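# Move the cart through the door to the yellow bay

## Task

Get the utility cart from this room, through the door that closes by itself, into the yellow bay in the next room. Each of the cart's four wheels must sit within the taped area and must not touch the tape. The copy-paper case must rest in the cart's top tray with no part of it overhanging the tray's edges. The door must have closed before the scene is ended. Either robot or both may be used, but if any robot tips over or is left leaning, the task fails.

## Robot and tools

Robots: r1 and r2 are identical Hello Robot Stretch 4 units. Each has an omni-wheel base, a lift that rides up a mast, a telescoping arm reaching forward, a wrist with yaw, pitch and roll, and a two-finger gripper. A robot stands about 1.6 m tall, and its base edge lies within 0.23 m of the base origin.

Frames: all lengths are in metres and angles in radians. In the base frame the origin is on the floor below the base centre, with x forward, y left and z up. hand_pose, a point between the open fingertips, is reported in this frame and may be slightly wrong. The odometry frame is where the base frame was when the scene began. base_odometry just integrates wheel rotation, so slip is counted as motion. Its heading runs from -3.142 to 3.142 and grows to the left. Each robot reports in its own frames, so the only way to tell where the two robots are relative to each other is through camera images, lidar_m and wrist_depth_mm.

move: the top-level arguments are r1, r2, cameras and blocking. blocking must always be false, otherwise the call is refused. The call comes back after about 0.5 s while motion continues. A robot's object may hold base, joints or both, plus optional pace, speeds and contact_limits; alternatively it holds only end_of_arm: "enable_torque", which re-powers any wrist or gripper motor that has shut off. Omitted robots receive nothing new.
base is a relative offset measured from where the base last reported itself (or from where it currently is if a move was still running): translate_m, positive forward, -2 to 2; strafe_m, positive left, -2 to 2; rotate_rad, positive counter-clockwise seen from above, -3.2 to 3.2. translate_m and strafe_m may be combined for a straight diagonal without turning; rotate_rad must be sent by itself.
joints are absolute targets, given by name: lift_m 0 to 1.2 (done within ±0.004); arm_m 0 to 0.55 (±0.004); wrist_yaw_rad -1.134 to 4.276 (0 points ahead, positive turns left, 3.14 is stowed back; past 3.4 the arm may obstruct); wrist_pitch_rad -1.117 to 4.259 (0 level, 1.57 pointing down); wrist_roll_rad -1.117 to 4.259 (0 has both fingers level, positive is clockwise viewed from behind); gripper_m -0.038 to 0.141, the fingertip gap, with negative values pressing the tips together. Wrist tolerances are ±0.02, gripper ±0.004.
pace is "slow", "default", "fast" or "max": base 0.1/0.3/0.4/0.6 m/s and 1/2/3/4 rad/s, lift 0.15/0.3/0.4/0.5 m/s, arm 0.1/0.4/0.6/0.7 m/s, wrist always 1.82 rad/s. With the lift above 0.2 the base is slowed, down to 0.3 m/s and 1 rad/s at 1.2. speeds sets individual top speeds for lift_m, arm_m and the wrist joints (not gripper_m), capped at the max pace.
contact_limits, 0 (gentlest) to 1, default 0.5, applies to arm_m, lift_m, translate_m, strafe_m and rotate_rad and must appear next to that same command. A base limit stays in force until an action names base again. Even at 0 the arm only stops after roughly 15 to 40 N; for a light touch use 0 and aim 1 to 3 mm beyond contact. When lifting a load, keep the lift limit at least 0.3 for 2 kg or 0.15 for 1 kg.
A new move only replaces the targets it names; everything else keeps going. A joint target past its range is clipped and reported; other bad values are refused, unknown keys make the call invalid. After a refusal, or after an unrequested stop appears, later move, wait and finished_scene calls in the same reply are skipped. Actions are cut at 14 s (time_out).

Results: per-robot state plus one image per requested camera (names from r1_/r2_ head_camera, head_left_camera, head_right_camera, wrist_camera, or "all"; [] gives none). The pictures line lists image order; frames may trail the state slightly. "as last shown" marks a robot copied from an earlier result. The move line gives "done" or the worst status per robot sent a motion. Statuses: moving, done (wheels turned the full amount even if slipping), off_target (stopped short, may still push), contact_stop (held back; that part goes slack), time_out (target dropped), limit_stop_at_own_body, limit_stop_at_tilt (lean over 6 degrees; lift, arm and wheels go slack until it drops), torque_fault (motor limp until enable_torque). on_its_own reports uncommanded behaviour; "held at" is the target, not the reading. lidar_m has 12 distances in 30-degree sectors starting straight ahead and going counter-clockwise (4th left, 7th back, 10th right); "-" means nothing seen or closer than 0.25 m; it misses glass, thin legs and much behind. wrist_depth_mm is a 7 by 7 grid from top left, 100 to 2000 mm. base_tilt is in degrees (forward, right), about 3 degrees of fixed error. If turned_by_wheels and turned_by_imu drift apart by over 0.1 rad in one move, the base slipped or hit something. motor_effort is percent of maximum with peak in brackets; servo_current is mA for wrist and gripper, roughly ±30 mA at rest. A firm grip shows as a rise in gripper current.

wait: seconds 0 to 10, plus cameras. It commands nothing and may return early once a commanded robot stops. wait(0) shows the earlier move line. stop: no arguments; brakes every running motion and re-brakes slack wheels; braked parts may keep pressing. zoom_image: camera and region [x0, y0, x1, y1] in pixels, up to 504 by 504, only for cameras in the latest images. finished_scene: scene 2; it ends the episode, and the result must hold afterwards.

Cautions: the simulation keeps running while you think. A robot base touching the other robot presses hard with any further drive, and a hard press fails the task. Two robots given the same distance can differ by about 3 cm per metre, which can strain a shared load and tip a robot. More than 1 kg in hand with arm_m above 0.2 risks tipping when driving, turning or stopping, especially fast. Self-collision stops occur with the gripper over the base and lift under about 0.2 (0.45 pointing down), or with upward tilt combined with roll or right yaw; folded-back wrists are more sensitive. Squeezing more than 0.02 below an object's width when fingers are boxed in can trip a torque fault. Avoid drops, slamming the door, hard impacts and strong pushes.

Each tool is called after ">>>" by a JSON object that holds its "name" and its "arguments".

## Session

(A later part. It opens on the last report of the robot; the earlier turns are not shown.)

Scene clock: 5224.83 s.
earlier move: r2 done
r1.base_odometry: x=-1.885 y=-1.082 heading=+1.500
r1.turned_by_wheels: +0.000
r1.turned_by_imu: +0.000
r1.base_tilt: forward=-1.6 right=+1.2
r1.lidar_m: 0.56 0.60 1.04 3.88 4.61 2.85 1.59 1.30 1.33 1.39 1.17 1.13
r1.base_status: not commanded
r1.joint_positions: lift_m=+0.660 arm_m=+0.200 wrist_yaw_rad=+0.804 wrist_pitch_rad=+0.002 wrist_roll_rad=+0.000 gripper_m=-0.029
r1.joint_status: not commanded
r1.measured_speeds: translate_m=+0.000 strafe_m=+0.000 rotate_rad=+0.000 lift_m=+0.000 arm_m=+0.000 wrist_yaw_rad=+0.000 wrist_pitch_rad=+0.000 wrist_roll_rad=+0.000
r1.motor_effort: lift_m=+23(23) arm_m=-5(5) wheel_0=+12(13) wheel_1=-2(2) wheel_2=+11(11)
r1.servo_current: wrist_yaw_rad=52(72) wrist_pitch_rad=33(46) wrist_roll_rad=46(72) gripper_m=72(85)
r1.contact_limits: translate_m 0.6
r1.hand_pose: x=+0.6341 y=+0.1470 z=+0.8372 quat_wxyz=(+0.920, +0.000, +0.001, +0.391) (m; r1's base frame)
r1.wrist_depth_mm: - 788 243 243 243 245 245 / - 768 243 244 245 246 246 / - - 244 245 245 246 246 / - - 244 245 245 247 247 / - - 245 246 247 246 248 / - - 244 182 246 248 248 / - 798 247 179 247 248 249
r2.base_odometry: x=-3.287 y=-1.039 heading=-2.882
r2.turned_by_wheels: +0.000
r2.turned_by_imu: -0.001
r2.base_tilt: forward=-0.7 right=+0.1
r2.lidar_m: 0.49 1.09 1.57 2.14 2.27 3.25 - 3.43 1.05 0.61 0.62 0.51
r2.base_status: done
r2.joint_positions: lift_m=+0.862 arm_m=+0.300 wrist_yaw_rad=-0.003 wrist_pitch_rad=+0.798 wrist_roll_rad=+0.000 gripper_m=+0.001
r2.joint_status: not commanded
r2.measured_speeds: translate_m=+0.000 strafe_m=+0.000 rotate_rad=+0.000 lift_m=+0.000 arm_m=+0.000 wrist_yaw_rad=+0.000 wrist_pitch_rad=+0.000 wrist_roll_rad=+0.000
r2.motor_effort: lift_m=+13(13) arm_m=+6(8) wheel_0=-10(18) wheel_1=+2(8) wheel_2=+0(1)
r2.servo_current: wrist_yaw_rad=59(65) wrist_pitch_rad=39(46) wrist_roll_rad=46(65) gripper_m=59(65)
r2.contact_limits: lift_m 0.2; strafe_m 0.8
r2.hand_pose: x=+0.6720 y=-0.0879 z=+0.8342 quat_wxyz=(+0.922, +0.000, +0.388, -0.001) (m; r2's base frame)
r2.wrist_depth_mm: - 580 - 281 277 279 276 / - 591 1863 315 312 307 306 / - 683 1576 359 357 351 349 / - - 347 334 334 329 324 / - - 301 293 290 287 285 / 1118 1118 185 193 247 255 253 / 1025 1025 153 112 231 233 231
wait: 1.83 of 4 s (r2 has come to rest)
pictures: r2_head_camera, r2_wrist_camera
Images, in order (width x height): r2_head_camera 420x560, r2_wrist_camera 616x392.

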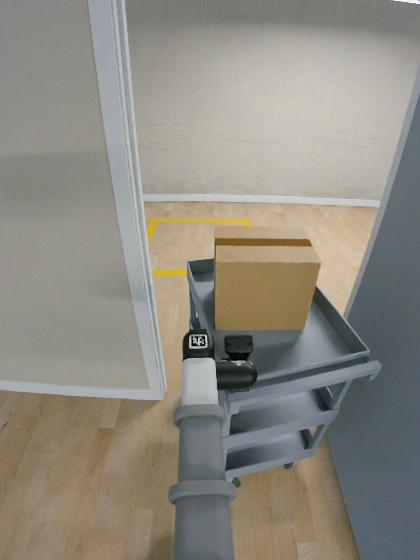

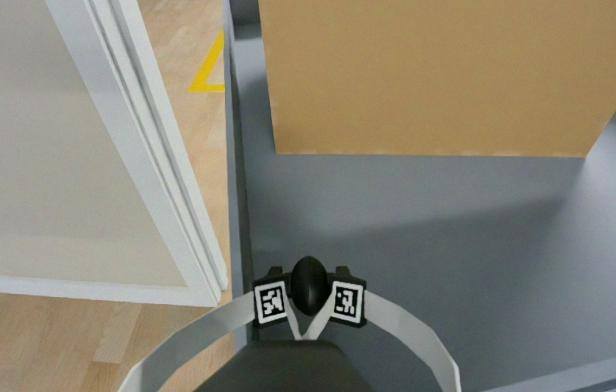

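>>> {"name": "move", "arguments": {"blocking": false, "cameras": [], "r2": {"base": {"strafe_m": 0.08}, "pace": "slow", "contact_limits": {"strafe_m": 0.8}}}}

>>> {"name": "wait", "arguments": {"seconds": 4, "cameras": ["r2_head_camera", "r2_wrist_camera"]}}

>>> {"name": "zoom_image", "arguments": {"camera": "r2_head_camera", "region": [80, 200, 380, 500]}}

Scene clock: 5235.27 s.
move: r2 moving
r1.base_odometry: x=-1.885 y=-1.082 heading=+1.500
r1.turned_by_wheels: +0.000
r1.turned_by_imu: +0.000
r1.base_tilt: forward=-1.6 right=+1.3
r1.lidar_m: 0.57 0.60 1.06 3.86 4.60 2.83 1.58 1.31 1.31 1.35 1.17 1.16
r1.base_status: not commanded
r1.joint_positions: lift_m=+0.660 arm_m=+0.200 wrist_yaw_rad=+0.804 wrist_pitch_rad=+0.002 wrist_roll_rad=+0.000 gripper_m=-0.029
r1.joint_status: not commanded
r1.measured_speeds: translate_m=+0.000 strafe_m=+0.000 rotate_rad=+0.000 lift_m=+0.000 arm_m=+0.000 wrist_yaw_rad=+0.000 wrist_pitch_rad=+0.000 wrist_roll_rad=+0.000
r1.motor_effort: lift_m=+23(23) arm_m=-4(5) wheel_0=+12(13) wheel_1=-2(2) wheel_2=+11(11)
r1.servo_current: wrist_yaw_rad=65(72) wrist_pitch_rad=39(46) wrist_roll_rad=33(65) gripper_m=72(78)
r1.contact_limits: translate_m 0.6
r1.hand_pose: x=+0.6341 y=+0.1470 z=+0.8372 quat_wxyz=(+0.920, +0.000, +0.001, +0.391) (m; r1's base frame)
r1.wrist_depth_mm: - 809 242 243 244 245 245 / - 778 243 244 244 245 246 / - - 244 245 245 246 247 / - - 244 245 246 247 247 / - - 245 246 247 246 248 / - - 245 182 247 247 248 / - 809 246 179 247 249 250
r2.base_odometry: x=-3.284 y=-1.053 heading=-2.883
r2.turned_by_wheels: -0.001
r2.turned_by_imu: -0.001
r2.base_tilt: forward=-0.6 right=+0.1
r2.lidar_m: 0.52 1.10 1.56 2.12 2.27 3.27 - 3.42 1.08 0.61 0.62 0.53
r2.base_status: strafe_m moving
r2.joint_positions: lift_m=+0.862 arm_m=+0.300 wrist_yaw_rad=-0.003 wrist_pitch_rad=+0.798 wrist_roll_rad=+0.000 gripper_m=+0.001
r2.joint_status: not commanded
r2.measured_speeds: translate_m=+0.000 strafe_m=+0.055 rotate_rad=+0.000 lift_m=+0.000 arm_m=+0.000 wrist_yaw_rad=+0.000 wrist_pitch_rad=+0.000 wrist_roll_rad=+0.000
r2.motor_effort: lift_m=+13(13) arm_m=+6(6) wheel_0=-17(18) wheel_1=+4(7) wheel_2=-1(1)
r2.servo_current: wrist_yaw_rad=59(59) wrist_pitch_rad=39(46) wrist_roll_rad=46(52) gripper_m=65(65)
r2.contact_limits: lift_m 0.2; strafe_m 0.8
r2.hand_pose: x=+0.6720 y=-0.0879 z=+0.8342 quat_wxyz=(+0.922, +0.000, +0.388, -0.001) (m; r2's base frame)
r2.wrist_depth_mm: - 621 - 283 279 279 276 / - 597 1983 320 315 309 304 / - - 1618 364 359 351 347 / - - 1397 336 332 332 327 / - - 931 294 293 289 286 / 1098 1118 195 195 247 256 256 / 1008 1025 148 112 227 - 232
pictures: none
No camera images: "cameras" was empty.

Scene clock: 5236.70 s.
earlier move: r2 done
r1.base_odometry: x=-1.885 y=-1.082 heading=+1.500
r1.turned_by_wheels: +0.000
r1.turned_by_imu: +0.000
r1.base_tilt: forward=-1.6 right=+1.2
r1.lidar_m: 0.58 0.58 1.11 3.89 4.62 2.84 1.55 1.31 1.32 1.35 1.14 1.15
r1.base_status: not commanded
r1.joint_positions: lift_m=+0.660 arm_m=+0.200 wrist_yaw_rad=+0.804 wrist_pitch_rad=+0.002 wrist_roll_rad=+0.000 gripper_m=-0.029
r1.joint_status: not commanded
r1.measured_speeds: translate_m=+0.000 strafe_m=+0.000 rotate_rad=+0.000 lift_m=+0.000 arm_m=+0.000 wrist_yaw_rad=+0.000 wrist_pitch_rad=+0.000 wrist_roll_rad=+0.000
r1.motor_effort: lift_m=+23(23) arm_m=-4(5) wheel_0=+13(13) wheel_1=-2(2) wheel_2=+11(11)
r1.servo_current: wrist_yaw_rad=59(72) wrist_pitch_rad=33(46) wrist_roll_rad=59(65) gripper_m=65(78)
r1.contact_limits: translate_m 0.6
r1.hand_pose: x=+0.6341 y=+0.1470 z=+0.8372 quat_wxyz=(+0.920, +0.000, +0.001, +0.391) (m; r1's base frame)
r1.wrist_depth_mm: - - 243 244 244 245 245 / - 878 243 244 244 245 246 / - - 243 245 245 246 247 / - - 244 245 246 246 247 / - - 245 246 246 246 247 / - - 245 182 247 248 248 / - 1863 247 179 247 248 248
r2.base_odometry: x=-3.267 y=-1.116 heading=-2.882
r2.turned_by_wheels: +0.001
r2.turned_by_imu: +0.000
r2.base_tilt: forward=-0.7 right=+0.0
r2.lidar_m: 0.59 1.09 1.60 2.07 2.21 3.15 - 3.56 1.17 0.66 0.71 0.56
r2.base_status: done
r2.joint_positions: lift_m=+0.862 arm_m=+0.300 wrist_yaw_rad=-0.003 wrist_pitch_rad=+0.798 wrist_roll_rad=+0.000 gripper_m=+0.001
r2.joint_status: not commanded
r2.measured_speeds: translate_m=+0.000 strafe_m=+0.000 rotate_rad=+0.000 lift_m=+0.000 arm_m=+0.000 wrist_yaw_rad=+0.000 wrist_pitch_rad=+0.000 wrist_roll_rad=+0.000
r2.motor_effort: lift_m=+13(13) arm_m=+6(6) wheel_0=-8(21) wheel_1=+3(7) wheel_2=+0(1)
r2.servo_current: wrist_yaw_rad=46(59) wrist_pitch_rad=39(46) wrist_roll_rad=46(59) gripper_m=59(65)
r2.contact_limits: lift_m 0.2; strafe_m 0.8
r2.hand_pose: x=+0.6720 y=-0.0879 z=+0.8342 quat_wxyz=(+0.922, +0.000, +0.388, -0.001) (m; r2's base frame)
r2.wrist_depth_mm: - - - 324 301 287 273 / - - - 373 336 317 303 / - - 1618 373 370 353 342 / - - 788 330 329 324 322 / - - 235 290 287 285 282 / 1138 1118 185 194 255 253 251 / 1025 1008 168 112 166 166 178
wait: 1.43 of 4 s (r2 has come to rest)
pictures: r2_head_camera, r2_wrist_camera
Images, in order (width x height): r2_head_camera 420x560, r2_wrist_camera 616x392.

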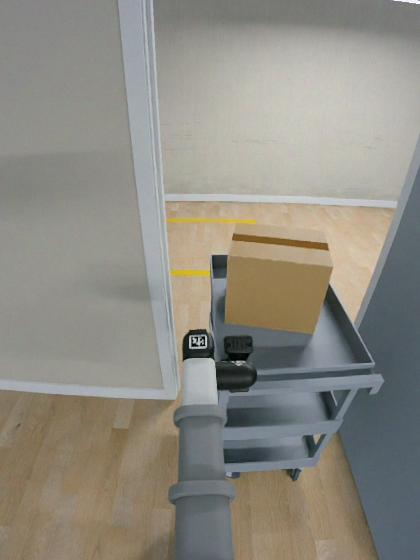

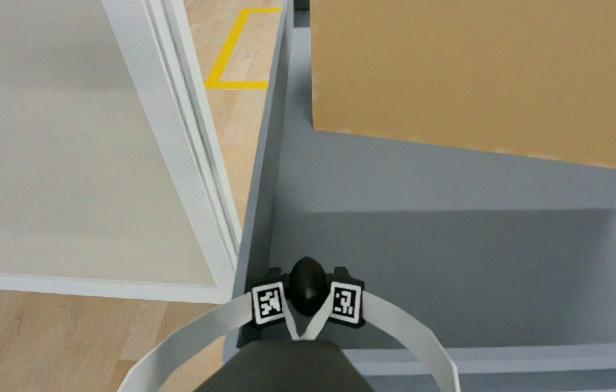

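Scaled by 1.680 from the camera's 420x560 image, which has a finer 1200x1600 frame.

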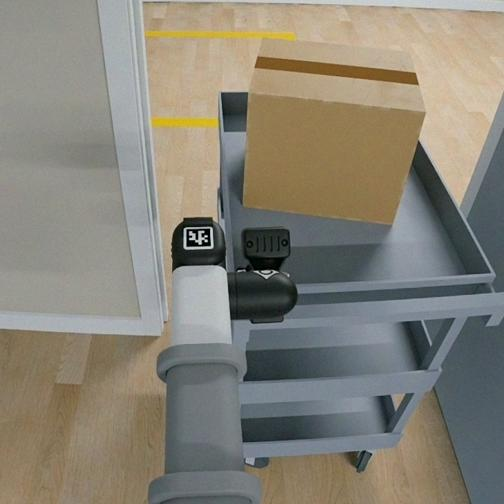

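>>> {"name": "move", "arguments": {"blocking": false, "cameras": [], "r2": {"base": {"strafe_m": 0.03}, "pace": "slow", "contact_limits": {"strafe_m": 0.8}}}}

>>> {"name": "wait", "arguments": {"seconds": 3, "cameras": []}}

>>> {"name": "move", "arguments": {"blocking": false, "cameras": [], "r2": {"base": {"strafe_m": -0.04}, "pace": "slow", "joints": {"lift_m": 0.96}}}}

>>> {"name": "wait", "arguments": {"seconds": 3, "cameras": []}}

>>> {"name": "move", "arguments": {"blocking": false, "cameras": [], "r2": {"joints": {"arm_m": 0.0}}}}

>>> {"name": "wait", "arguments": {"seconds": 4, "cameras": ["r2_head_camera", "r2_wrist_camera"]}}

>>> {"name": "zoom_image", "arguments": {"camera": "r2_head_camera", "region": [120, 200, 420, 500]}}

Scene clock: 5254.13 s.
move: r2 moving
r1.base_odometry: x=-1.885 y=-1.082 heading=+1.500
r1.turned_by_wheels: +0.000
r1.turned_by_imu: +0.000
r1.base_tilt: forward=-1.6 right=+1.2
r1.lidar_m: 0.59 0.61 1.14 3.90 4.62 2.86 1.56 1.31 1.32 1.36 1.17 1.16
r1.base_status: not commanded
r1.joint_positions: lift_m=+0.660 arm_m=+0.200 wrist_yaw_rad=+0.804 wrist_pitch_rad=+0.002 wrist_roll_rad=+0.000 gripper_m=-0.029
r1.joint_status: not commanded
r1.measured_speeds: translate_m=+0.000 strafe_m=+0.000 rotate_rad=+0.000 lift_m=+0.000 arm_m=+0.000 wrist_yaw_rad=+0.000 wrist_pitch_rad=+0.000 wrist_roll_rad=+0.000
r1.motor_effort: lift_m=+23(23) arm_m=-4(5) wheel_0=+12(13) wheel_1=-2(2) wheel_2=+11(11)
r1.servo_current: wrist_yaw_rad=33(59) wrist_pitch_rad=46(46) wrist_roll_rad=52(65) gripper_m=72(78)
r1.contact_limits: translate_m 0.6
r1.hand_pose: x=+0.6341 y=+0.1470 z=+0.8372 quat_wxyz=(+0.920, +0.000, +0.001, +0.391) (m; r1's base frame)
r1.wrist_depth_mm: - - 242 243 244 245 245 / - 960 243 244 244 245 246 / - - 243 245 245 246 246 / - - 244 244 246 246 248 / - - 245 246 246 248 247 / - - 245 182 247 248 248 / - 1921 246 179 247 248 249
r2.base_odometry: x=-3.263 y=-1.130 heading=-2.883
r2.turned_by_wheels: -0.001
r2.turned_by_imu: -0.001
r2.base_tilt: forward=-0.6 right=+0.0
r2.lidar_m: 0.60 1.10 1.61 2.07 2.17 3.11 - 3.59 1.16 0.70 0.72 0.56
r2.base_status: strafe_m moving
r2.joint_positions: lift_m=+0.862 arm_m=+0.300 wrist_yaw_rad=-0.003 wrist_pitch_rad=+0.798 wrist_roll_rad=+0.000 gripper_m=+0.001
r2.joint_status: not commanded
r2.measured_speeds: translate_m=-0.001 strafe_m=+0.056 rotate_rad=+0.004 lift_m=+0.000 arm_m=+0.000 wrist_yaw_rad=+0.000 wrist_pitch_rad=+0.000 wrist_roll_rad=+0.000
r2.motor_effort: lift_m=+13(13) arm_m=+6(6) wheel_0=-13(17) wheel_1=+4(7) wheel_2=+0(1)
r2.servo_current: wrist_yaw_rad=46(59) wrist_pitch_rad=39(46) wrist_roll_rad=52(52) gripper_m=59(65)
r2.contact_limits: lift_m 0.2; strafe_m 0.8
r2.hand_pose: x=+0.6720 y=-0.0879 z=+0.8342 quat_wxyz=(+0.922, +0.000, +0.388, -0.001) (m; r2's base frame)
r2.wrist_depth_mm: - - - 394 301 290 276 / - - 1983 368 343 320 301 / - - 1661 373 370 353 343 / - - 798 330 329 325 322 / - - 854 290 287 285 283 / 1138 1098 185 195 244 253 251 / 1060 1008 167 112 172 183 172
pictures: none
No camera images: "cameras" was empty.

Scene clock: 5254.93 s.
earlier move: r2 done
r1.base_odometry: x=-1.885 y=-1.082 heading=+1.500
r1.turned_by_wheels: +0.000
r1.turned_by_imu: +0.000
r1.base_tilt: forward=-1.5 right=+1.3
r1.lidar_m: 0.60 0.62 1.13 3.91 4.60 2.83 1.56 1.33 1.30 1.40 1.16 1.15
r1.base_status: not commanded
r1.joint_positions: lift_m=+0.660 arm_m=+0.200 wrist_yaw_rad=+0.804 wrist_pitch_rad=+0.002 wrist_roll_rad=+0.000 gripper_m=-0.029
r1.joint_status: not commanded
r1.measured_speeds: translate_m=+0.000 strafe_m=+0.000 rotate_rad=+0.000 lift_m=+0.000 arm_m=+0.000 wrist_yaw_rad=+0.000 wrist_pitch_rad=+0.000 wrist_roll_rad=+0.000
r1.motor_effort: lift_m=+23(23) arm_m=-4(5) wheel_0=+12(13) wheel_1=-2(2) wheel_2=+11(11)
r1.servo_current: wrist_yaw_rad=33(65) wrist_pitch_rad=39(46) wrist_roll_rad=59(65) gripper_m=72(78)
r1.contact_limits: translate_m 0.6
r1.hand_pose: x=+0.6341 y=+0.1470 z=+0.8372 quat_wxyz=(+0.920, +0.000, +0.001, +0.391) (m; r1's base frame)
r1.wrist_depth_mm: - - 242 243 244 244 245 / - - 243 244 245 246 246 / - - 244 245 245 246 246 / - - 244 245 246 247 247 / - - 245 246 246 247 248 / - - 244 182 246 247 249 / - 1983 247 179 247 248 249
r2.base_odometry: x=-3.259 y=-1.145 heading=-2.883
r2.turned_by_wheels: +0.000
r2.turned_by_imu: +0.000
r2.base_tilt: forward=-0.7 right=+0.1
r2.lidar_m: 0.60 1.11 1.59 2.02 2.18 3.14 - 3.59 1.23 0.72 0.73 0.53
r2.base_status: done
r2.joint_positions: lift_m=+0.862 arm_m=+0.300 wrist_yaw_rad=-0.003 wrist_pitch_rad=+0.798 wrist_roll_rad=+0.000 gripper_m=+0.001
r2.joint_status: not commanded
r2.measured_speeds: translate_m=+0.000 strafe_m=+0.000 rotate_rad=+0.000 lift_m=+0.000 arm_m=+0.000 wrist_yaw_rad=+0.000 wrist_pitch_rad=+0.000 wrist_roll_rad=+0.000
r2.motor_effort: lift_m=+13(13) arm_m=+6(6) wheel_0=-8(17) wheel_1=+3(7) wheel_2=+0(2)
r2.servo_current: wrist_yaw_rad=46(65) wrist_pitch_rad=39(46) wrist_roll_rad=46(52) gripper_m=65(65)
r2.contact_limits: lift_m 0.2; strafe_m 0.8
r2.hand_pose: x=+0.6720 y=-0.0879 z=+0.8342 quat_wxyz=(+0.922, +0.000, +0.388, -0.001) (m; r2's base frame)
r2.wrist_depth_mm: - - - 521 309 291 278 / - - 1921 389 347 325 304 / - - 1661 384 370 355 342 / - - 798 324 330 325 325 / - - 220 293 289 285 285 / 1118 1118 180 193 257 256 252 / 1025 1008 179 112 179 170 178
wait: 0.80 of 3 s (r2 has come to rest)
pictures: none
No camera images: "cameras" was empty.

Scene clock: 5255.43 s.
move: r2 moving
r1.base_odometry: x=-1.885 y=-1.082 heading=+1.500
r1.turned_by_wheels: +0.000
r1.turned_by_imu: +0.000
r1.base_tilt: forward=-1.6 right=+1.3
r1.lidar_m: 0.56 0.61 1.13 3.89 4.61 2.84 1.56 1.31 1.31 1.36 1.17 1.15
r1.base_status: not commanded
r1.joint_positions: lift_m=+0.660 arm_m=+0.200 wrist_yaw_rad=+0.804 wrist_pitch_rad=+0.002 wrist_roll_rad=+0.000 gripper_m=-0.029
r1.joint_status: not commanded
r1.measured_speeds: translate_m=+0.000 strafe_m=+0.000 rotate_rad=+0.000 lift_m=+0.000 arm_m=+0.000 wrist_yaw_rad=+0.000 wrist_pitch_rad=+0.000 wrist_roll_rad=+0.000
r1.motor_effort: lift_m=+23(23) arm_m=-5(5) wheel_0=+12(13) wheel_1=-2(2) wheel_2=+11(11)
r1.servo_current: wrist_yaw_rad=59(59) wrist_pitch_rad=46(46) wrist_roll_rad=52(59) gripper_m=72(78)
r1.contact_limits: translate_m 0.6
r1.hand_pose: x=+0.6341 y=+0.1470 z=+0.8372 quat_wxyz=(+0.920, +0.000, +0.001, +0.391) (m; r1's base frame)
r1.wrist_depth_mm: - - 243 244 244 246 246 / - 904 243 245 245 245 246 / - - 243 245 245 246 246 / - - 244 246 246 246 247 / - - 245 245 246 247 247 / - - 245 182 246 247 249 / - 1921 245 179 247 248 250
r2.base_odometry: x=-3.263 y=-1.131 heading=-2.883
r2.turned_by_wheels: +0.000
r2.turned_by_imu: +0.000
r2.base_tilt: forward=-0.6 right=+0.0
r2.lidar_m: 0.59 1.11 1.62 2.06 2.19 3.13 - 3.54 1.17 0.72 0.74 0.56
r2.base_status: strafe_m moving
r2.joint_positions: lift_m=+0.887 arm_m=+0.300 wrist_yaw_rad=-0.003 wrist_pitch_rad=+0.798 wrist_roll_rad=+0.000 gripper_m=+0.001
r2.joint_status: lift_m moving
r2.measured_speeds: translate_m=+0.000 strafe_m=-0.056 rotate_rad=-0.001 lift_m=+0.098 arm_m=+0.000 wrist_yaw_rad=+0.000 wrist_pitch_rad=+0.000 wrist_roll_rad=+0.000
r2.motor_effort: lift_m=+25(25) arm_m=+6(6) wheel_0=+6(9) wheel_1=-9(9) wheel_2=-1(1)
r2.servo_current: wrist_yaw_rad=46(52) wrist_pitch_rad=39(46) wrist_roll_rad=59(59) gripper_m=59(65)
r2.hand_pose: x=+0.6720 y=-0.0879 z=+0.8589 quat_wxyz=(+0.922, +0.000, +0.388, -0.001) (m; r2's base frame)
r2.wrist_depth_mm: - - - 549 310 290 277 / - - 1863 413 349 324 304 / - - 1708 399 384 362 340 / - - 809 347 349 349 345 / - - 242 312 310 306 303 / 1160 1118 187 193 274 273 268 / 1042 1025 199 112 191 193 191
pictures: none
No camera images: "cameras" was empty.

Scene clock: 5256.63 s.
earlier move: r2 done
r1.base_odometry: x=-1.885 y=-1.082 heading=+1.500
r1.turned_by_wheels: +0.000
r1.turned_by_imu: +0.000
r1.base_tilt: forward=-1.6 right=+1.2
r1.lidar_m: 0.59 0.60 1.09 3.85 4.60 2.83 1.57 1.31 1.32 1.40 1.15 1.15
r1.base_status: not commanded
r1.joint_positions: lift_m=+0.660 arm_m=+0.200 wrist_yaw_rad=+0.804 wrist_pitch_rad=+0.002 wrist_roll_rad=+0.000 gripper_m=-0.029
r1.joint_status: not commanded
r1.measured_speeds: translate_m=+0.000 strafe_m=+0.000 rotate_rad=+0.000 lift_m=+0.000 arm_m=+0.000 wrist_yaw_rad=+0.000 wrist_pitch_rad=+0.000 wrist_roll_rad=+0.000
r1.motor_effort: lift_m=+23(23) arm_m=-4(5) wheel_0=+13(13) wheel_1=-2(2) wheel_2=+11(11)
r1.servo_current: wrist_yaw_rad=52(65) wrist_pitch_rad=39(46) wrist_roll_rad=33(65) gripper_m=78(78)
r1.contact_limits: translate_m 0.6
r1.hand_pose: x=+0.6341 y=+0.1470 z=+0.8372 quat_wxyz=(+0.920, +0.000, +0.001, +0.391) (m; r1's base frame)
r1.wrist_depth_mm: - 842 243 243 243 245 245 / - - 243 244 245 246 246 / - - 244 245 245 246 247 / - - 244 244 246 246 247 / - - 245 246 246 247 248 / - - 245 182 248 247 249 / - 1983 246 179 247 248 248
r2.base_odometry: x=-3.270 y=-1.106 heading=-2.883
r2.turned_by_wheels: +0.000
r2.turned_by_imu: +0.000
r2.base_tilt: forward=-0.7 right=+0.0
r2.lidar_m: 0.55 1.10 1.58 2.07 2.20 3.14 - 3.54 1.18 0.66 0.71 0.57
r2.base_status: done
r2.joint_positions: lift_m=+0.960 arm_m=+0.300 wrist_yaw_rad=-0.003 wrist_pitch_rad=+0.798 wrist_roll_rad=+0.000 gripper_m=+0.001
r2.joint_status: all done
r2.measured_speeds: translate_m=+0.000 strafe_m=+0.000 rotate_rad=+0.000 lift_m=+0.000 arm_m=+0.000 wrist_yaw_rad=+0.000 wrist_pitch_rad=+0.000 wrist_roll_rad=+0.000
r2.motor_effort: lift_m=+21(26) arm_m=+6(6) wheel_0=+5(9) wheel_1=-5(9) wheel_2=+0(2)
r2.servo_current: wrist_yaw_rad=46(59) wrist_pitch_rad=46(46) wrist_roll_rad=46(59) gripper_m=59(65)
r2.hand_pose: x=+0.6720 y=-0.0879 z=+0.9315 quat_wxyz=(+0.922, +0.000, +0.388, -0.001) (m; r2's base frame)
r2.wrist_depth_mm: - - - 330 300 283 268 / - - - 373 340 315 294 / - - 1808 433 387 353 330 / - - 788 445 433 402 377 / - - 377 402 399 392 392 / 1205 1229 186 193 342 351 347 / 1138 1118 332 112 306 320 314
wait: 1.20 of 3 s (r2 has come to rest)
pictures: none
No camera images: "cameras" was empty.

Scene clock: 5257.13 s.
move: r2 moving
r1.base_odometry: x=-1.885 y=-1.082 heading=+1.500
r1.turned_by_wheels: +0.000
r1.turned_by_imu: +0.000
r1.base_tilt: forward=-1.6 right=+1.2
r1.lidar_m: 0.58 0.59 1.12 3.88 4.62 2.87 1.57 1.30 1.29 1.36 1.15 1.15
r1.base_status: not commanded
r1.joint_positions: lift_m=+0.660 arm_m=+0.200 wrist_yaw_rad=+0.804 wrist_pitch_rad=+0.002 wrist_roll_rad=+0.000 gripper_m=-0.029
r1.joint_status: not commanded
r1.measured_speeds: translate_m=+0.000 strafe_m=+0.000 rotate_rad=+0.000 lift_m=+0.000 arm_m=+0.000 wrist_yaw_rad=+0.000 wrist_pitch_rad=+0.000 wrist_roll_rad=+0.000
r1.motor_effort: lift_m=+23(23) arm_m=-5(5) wheel_0=+12(13) wheel_1=-2(2) wheel_2=+11(11)
r1.servo_current: wrist_yaw_rad=39(59) wrist_pitch_rad=39(46) wrist_roll_rad=46(52) gripper_m=72(78)
r1.contact_limits: translate_m 0.6
r1.hand_pose: x=+0.6341 y=+0.1470 z=+0.8372 quat_wxyz=(+0.920, +0.000, +0.001, +0.391) (m; r1's base frame)
r1.wrist_depth_mm: - 842 242 243 244 245 245 / - - 243 244 245 245 246 / - - 244 244 246 246 247 / - - 245 244 246 246 247 / - - 246 245 246 247 248 / - - 244 182 247 248 248 / - 1921 246 179 247 248 249
r2.base_odometry: x=-3.270 y=-1.106 heading=-2.883
r2.turned_by_wheels: +0.000
r2.turned_by_imu: +0.000
r2.base_tilt: forward=-0.7 right=+0.1
r2.lidar_m: 0.54 1.12 1.57 2.08 2.19 3.15 - 3.53 1.16 0.67 0.70 0.54
r2.base_status: not commanded
r2.joint_positions: lift_m=+0.960 arm_m=+0.249 wrist_yaw_rad=-0.003 wrist_pitch_rad=+0.798 wrist_roll_rad=+0.000 gripper_m=+0.001
r2.joint_status: arm_m moving
r2.measured_speeds: translate_m=+0.000 strafe_m=+0.000 rotate_rad=+0.000 lift_m=+0.000 arm_m=-0.195 wrist_yaw_rad=+0.000 wrist_pitch_rad=+0.000 wrist_roll_rad=+0.000
r2.motor_effort: lift_m=+21(21) arm_m=-12(12) wheel_0=+5(5) wheel_1=-5(5) wheel_2=+0(0)
r2.servo_current: wrist_yaw_rad=46(65) wrist_pitch_rad=39(46) wrist_roll_rad=52(52) gripper_m=59(59)
r2.hand_pose: x=+0.6215 y=-0.0879 z=+0.9315 quat_wxyz=(+0.922, +0.000, +0.388, -0.001) (m; r2's base frame)
r2.wrist_depth_mm: - - - 379 347 327 304 / - - - 430 392 359 338 / - - 1808 473 439 404 377 / - - 866 455 452 436 427 / - - 384 402 397 397 389 / 1255 1229 189 194 351 347 347 / 1118 1118 293 112 241 287 298
pictures: none
No camera images: "cameras" was empty.

Scene clock: 5258.63 s.
earlier move: r2 done
r1.base_odometry: x=-1.885 y=-1.082 heading=+1.500
r1.turned_by_wheels: +0.000
r1.turned_by_imu: +0.000
r1.base_tilt: forward=-1.6 right=+1.3
r1.lidar_m: 0.59 0.60 1.10 3.89 4.60 2.81 1.59 1.33 1.29 1.39 1.17 1.16
r1.base_status: not commanded
r1.joint_positions: lift_m=+0.660 arm_m=+0.200 wrist_yaw_rad=+0.804 wrist_pitch_rad=+0.002 wrist_roll_rad=+0.000 gripper_m=-0.029
r1.joint_status: not commanded
r1.measured_speeds: translate_m=+0.000 strafe_m=+0.000 rotate_rad=+0.000 lift_m=+0.000 arm_m=+0.000 wrist_yaw_rad=+0.000 wrist_pitch_rad=+0.000 wrist_roll_rad=+0.000
r1.motor_effort: lift_m=+23(23) arm_m=-4(5) wheel_0=+12(13) wheel_1=-2(2) wheel_2=+11(11)
r1.servo_current: wrist_yaw_rad=39(65) wrist_pitch_rad=39(46) wrist_roll_rad=39(59) gripper_m=65(78)
r1.contact_limits: translate_m 0.6
r1.hand_pose: x=+0.6341 y=+0.1470 z=+0.8372 quat_wxyz=(+0.920, +0.000, +0.001, +0.391) (m; r1's base frame)
r1.wrist_depth_mm: - 831 242 244 244 245 246 / - - 243 244 245 245 246 / - - 244 245 245 246 246 / - - 243 245 245 247 247 / - - 245 246 247 247 248 / - - 245 182 247 248 248 / - 1921 246 179 247 248 249
r2.base_odometry: x=-3.270 y=-1.106 heading=-2.883
r2.turned_by_wheels: +0.000
r2.turned_by_imu: +0.000
r2.base_tilt: forward=-0.7 right=+0.1
r2.lidar_m: 0.52 1.12 1.60 2.07 2.22 3.18 - 3.53 1.19 0.64 0.71 0.55
r2.base_status: not commanded
r2.joint_positions: lift_m=+0.960 arm_m=+0.000 wrist_yaw_rad=-0.003 wrist_pitch_rad=+0.798 wrist_roll_rad=+0.000 gripper_m=+0.001
r2.joint_status: all done
r2.measured_speeds: translate_m=+0.000 strafe_m=+0.000 rotate_rad=+0.000 lift_m=+0.000 arm_m=+0.000 wrist_yaw_rad=+0.000 wrist_pitch_rad=+0.000 wrist_roll_rad=+0.000
r2.motor_effort: lift_m=+21(21) arm_m=-7(12) wheel_0=+5(5) wheel_1=-5(6) wheel_2=+0(0)
r2.servo_current: wrist_yaw_rad=39(65) wrist_pitch_rad=39(46) wrist_roll_rad=52(59) gripper_m=65(72)
r2.hand_pose: x=+0.3723 y=-0.0879 z=+0.9315 quat_wxyz=(+0.921, +0.000, +0.388, -0.001) (m; r2's base frame)
r2.wrist_depth_mm: - - - 634 585 564 - / - - - 654 640 603 597 / - - 459 421 413 399 424 / - - - 564 - 415 521 / 1397 1397 1397 676 - - - / 1255 1255 190 193 - 1138 - / 1138 1098 - 112 - 1060 -
wait: 1.50 of 4 s (r2 has come to rest)
pictures: r2_head_camera, r2_wrist_camera
Images, in order (width x height): r2_head_camera 420x560, r2_wrist_camera 616x392.

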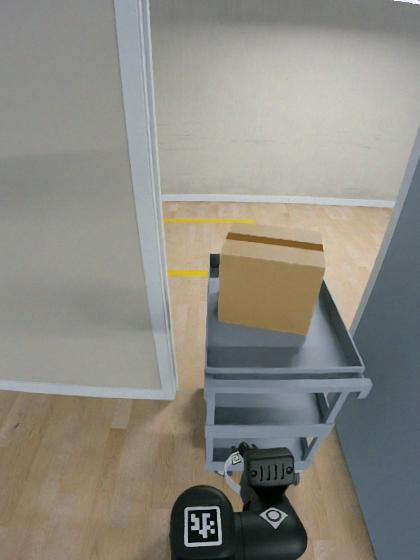

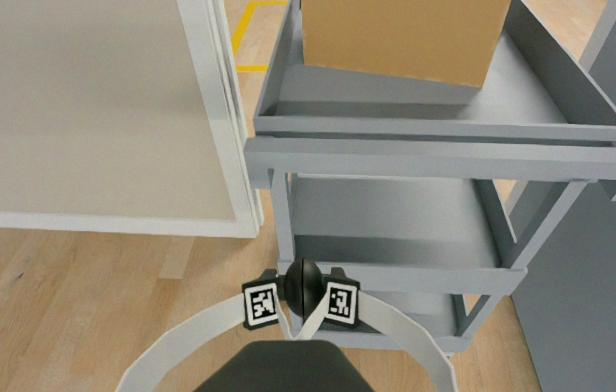

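Scaled by 1.680 from the camera's 420x560 image, which has a finer 1200x1600 frame.

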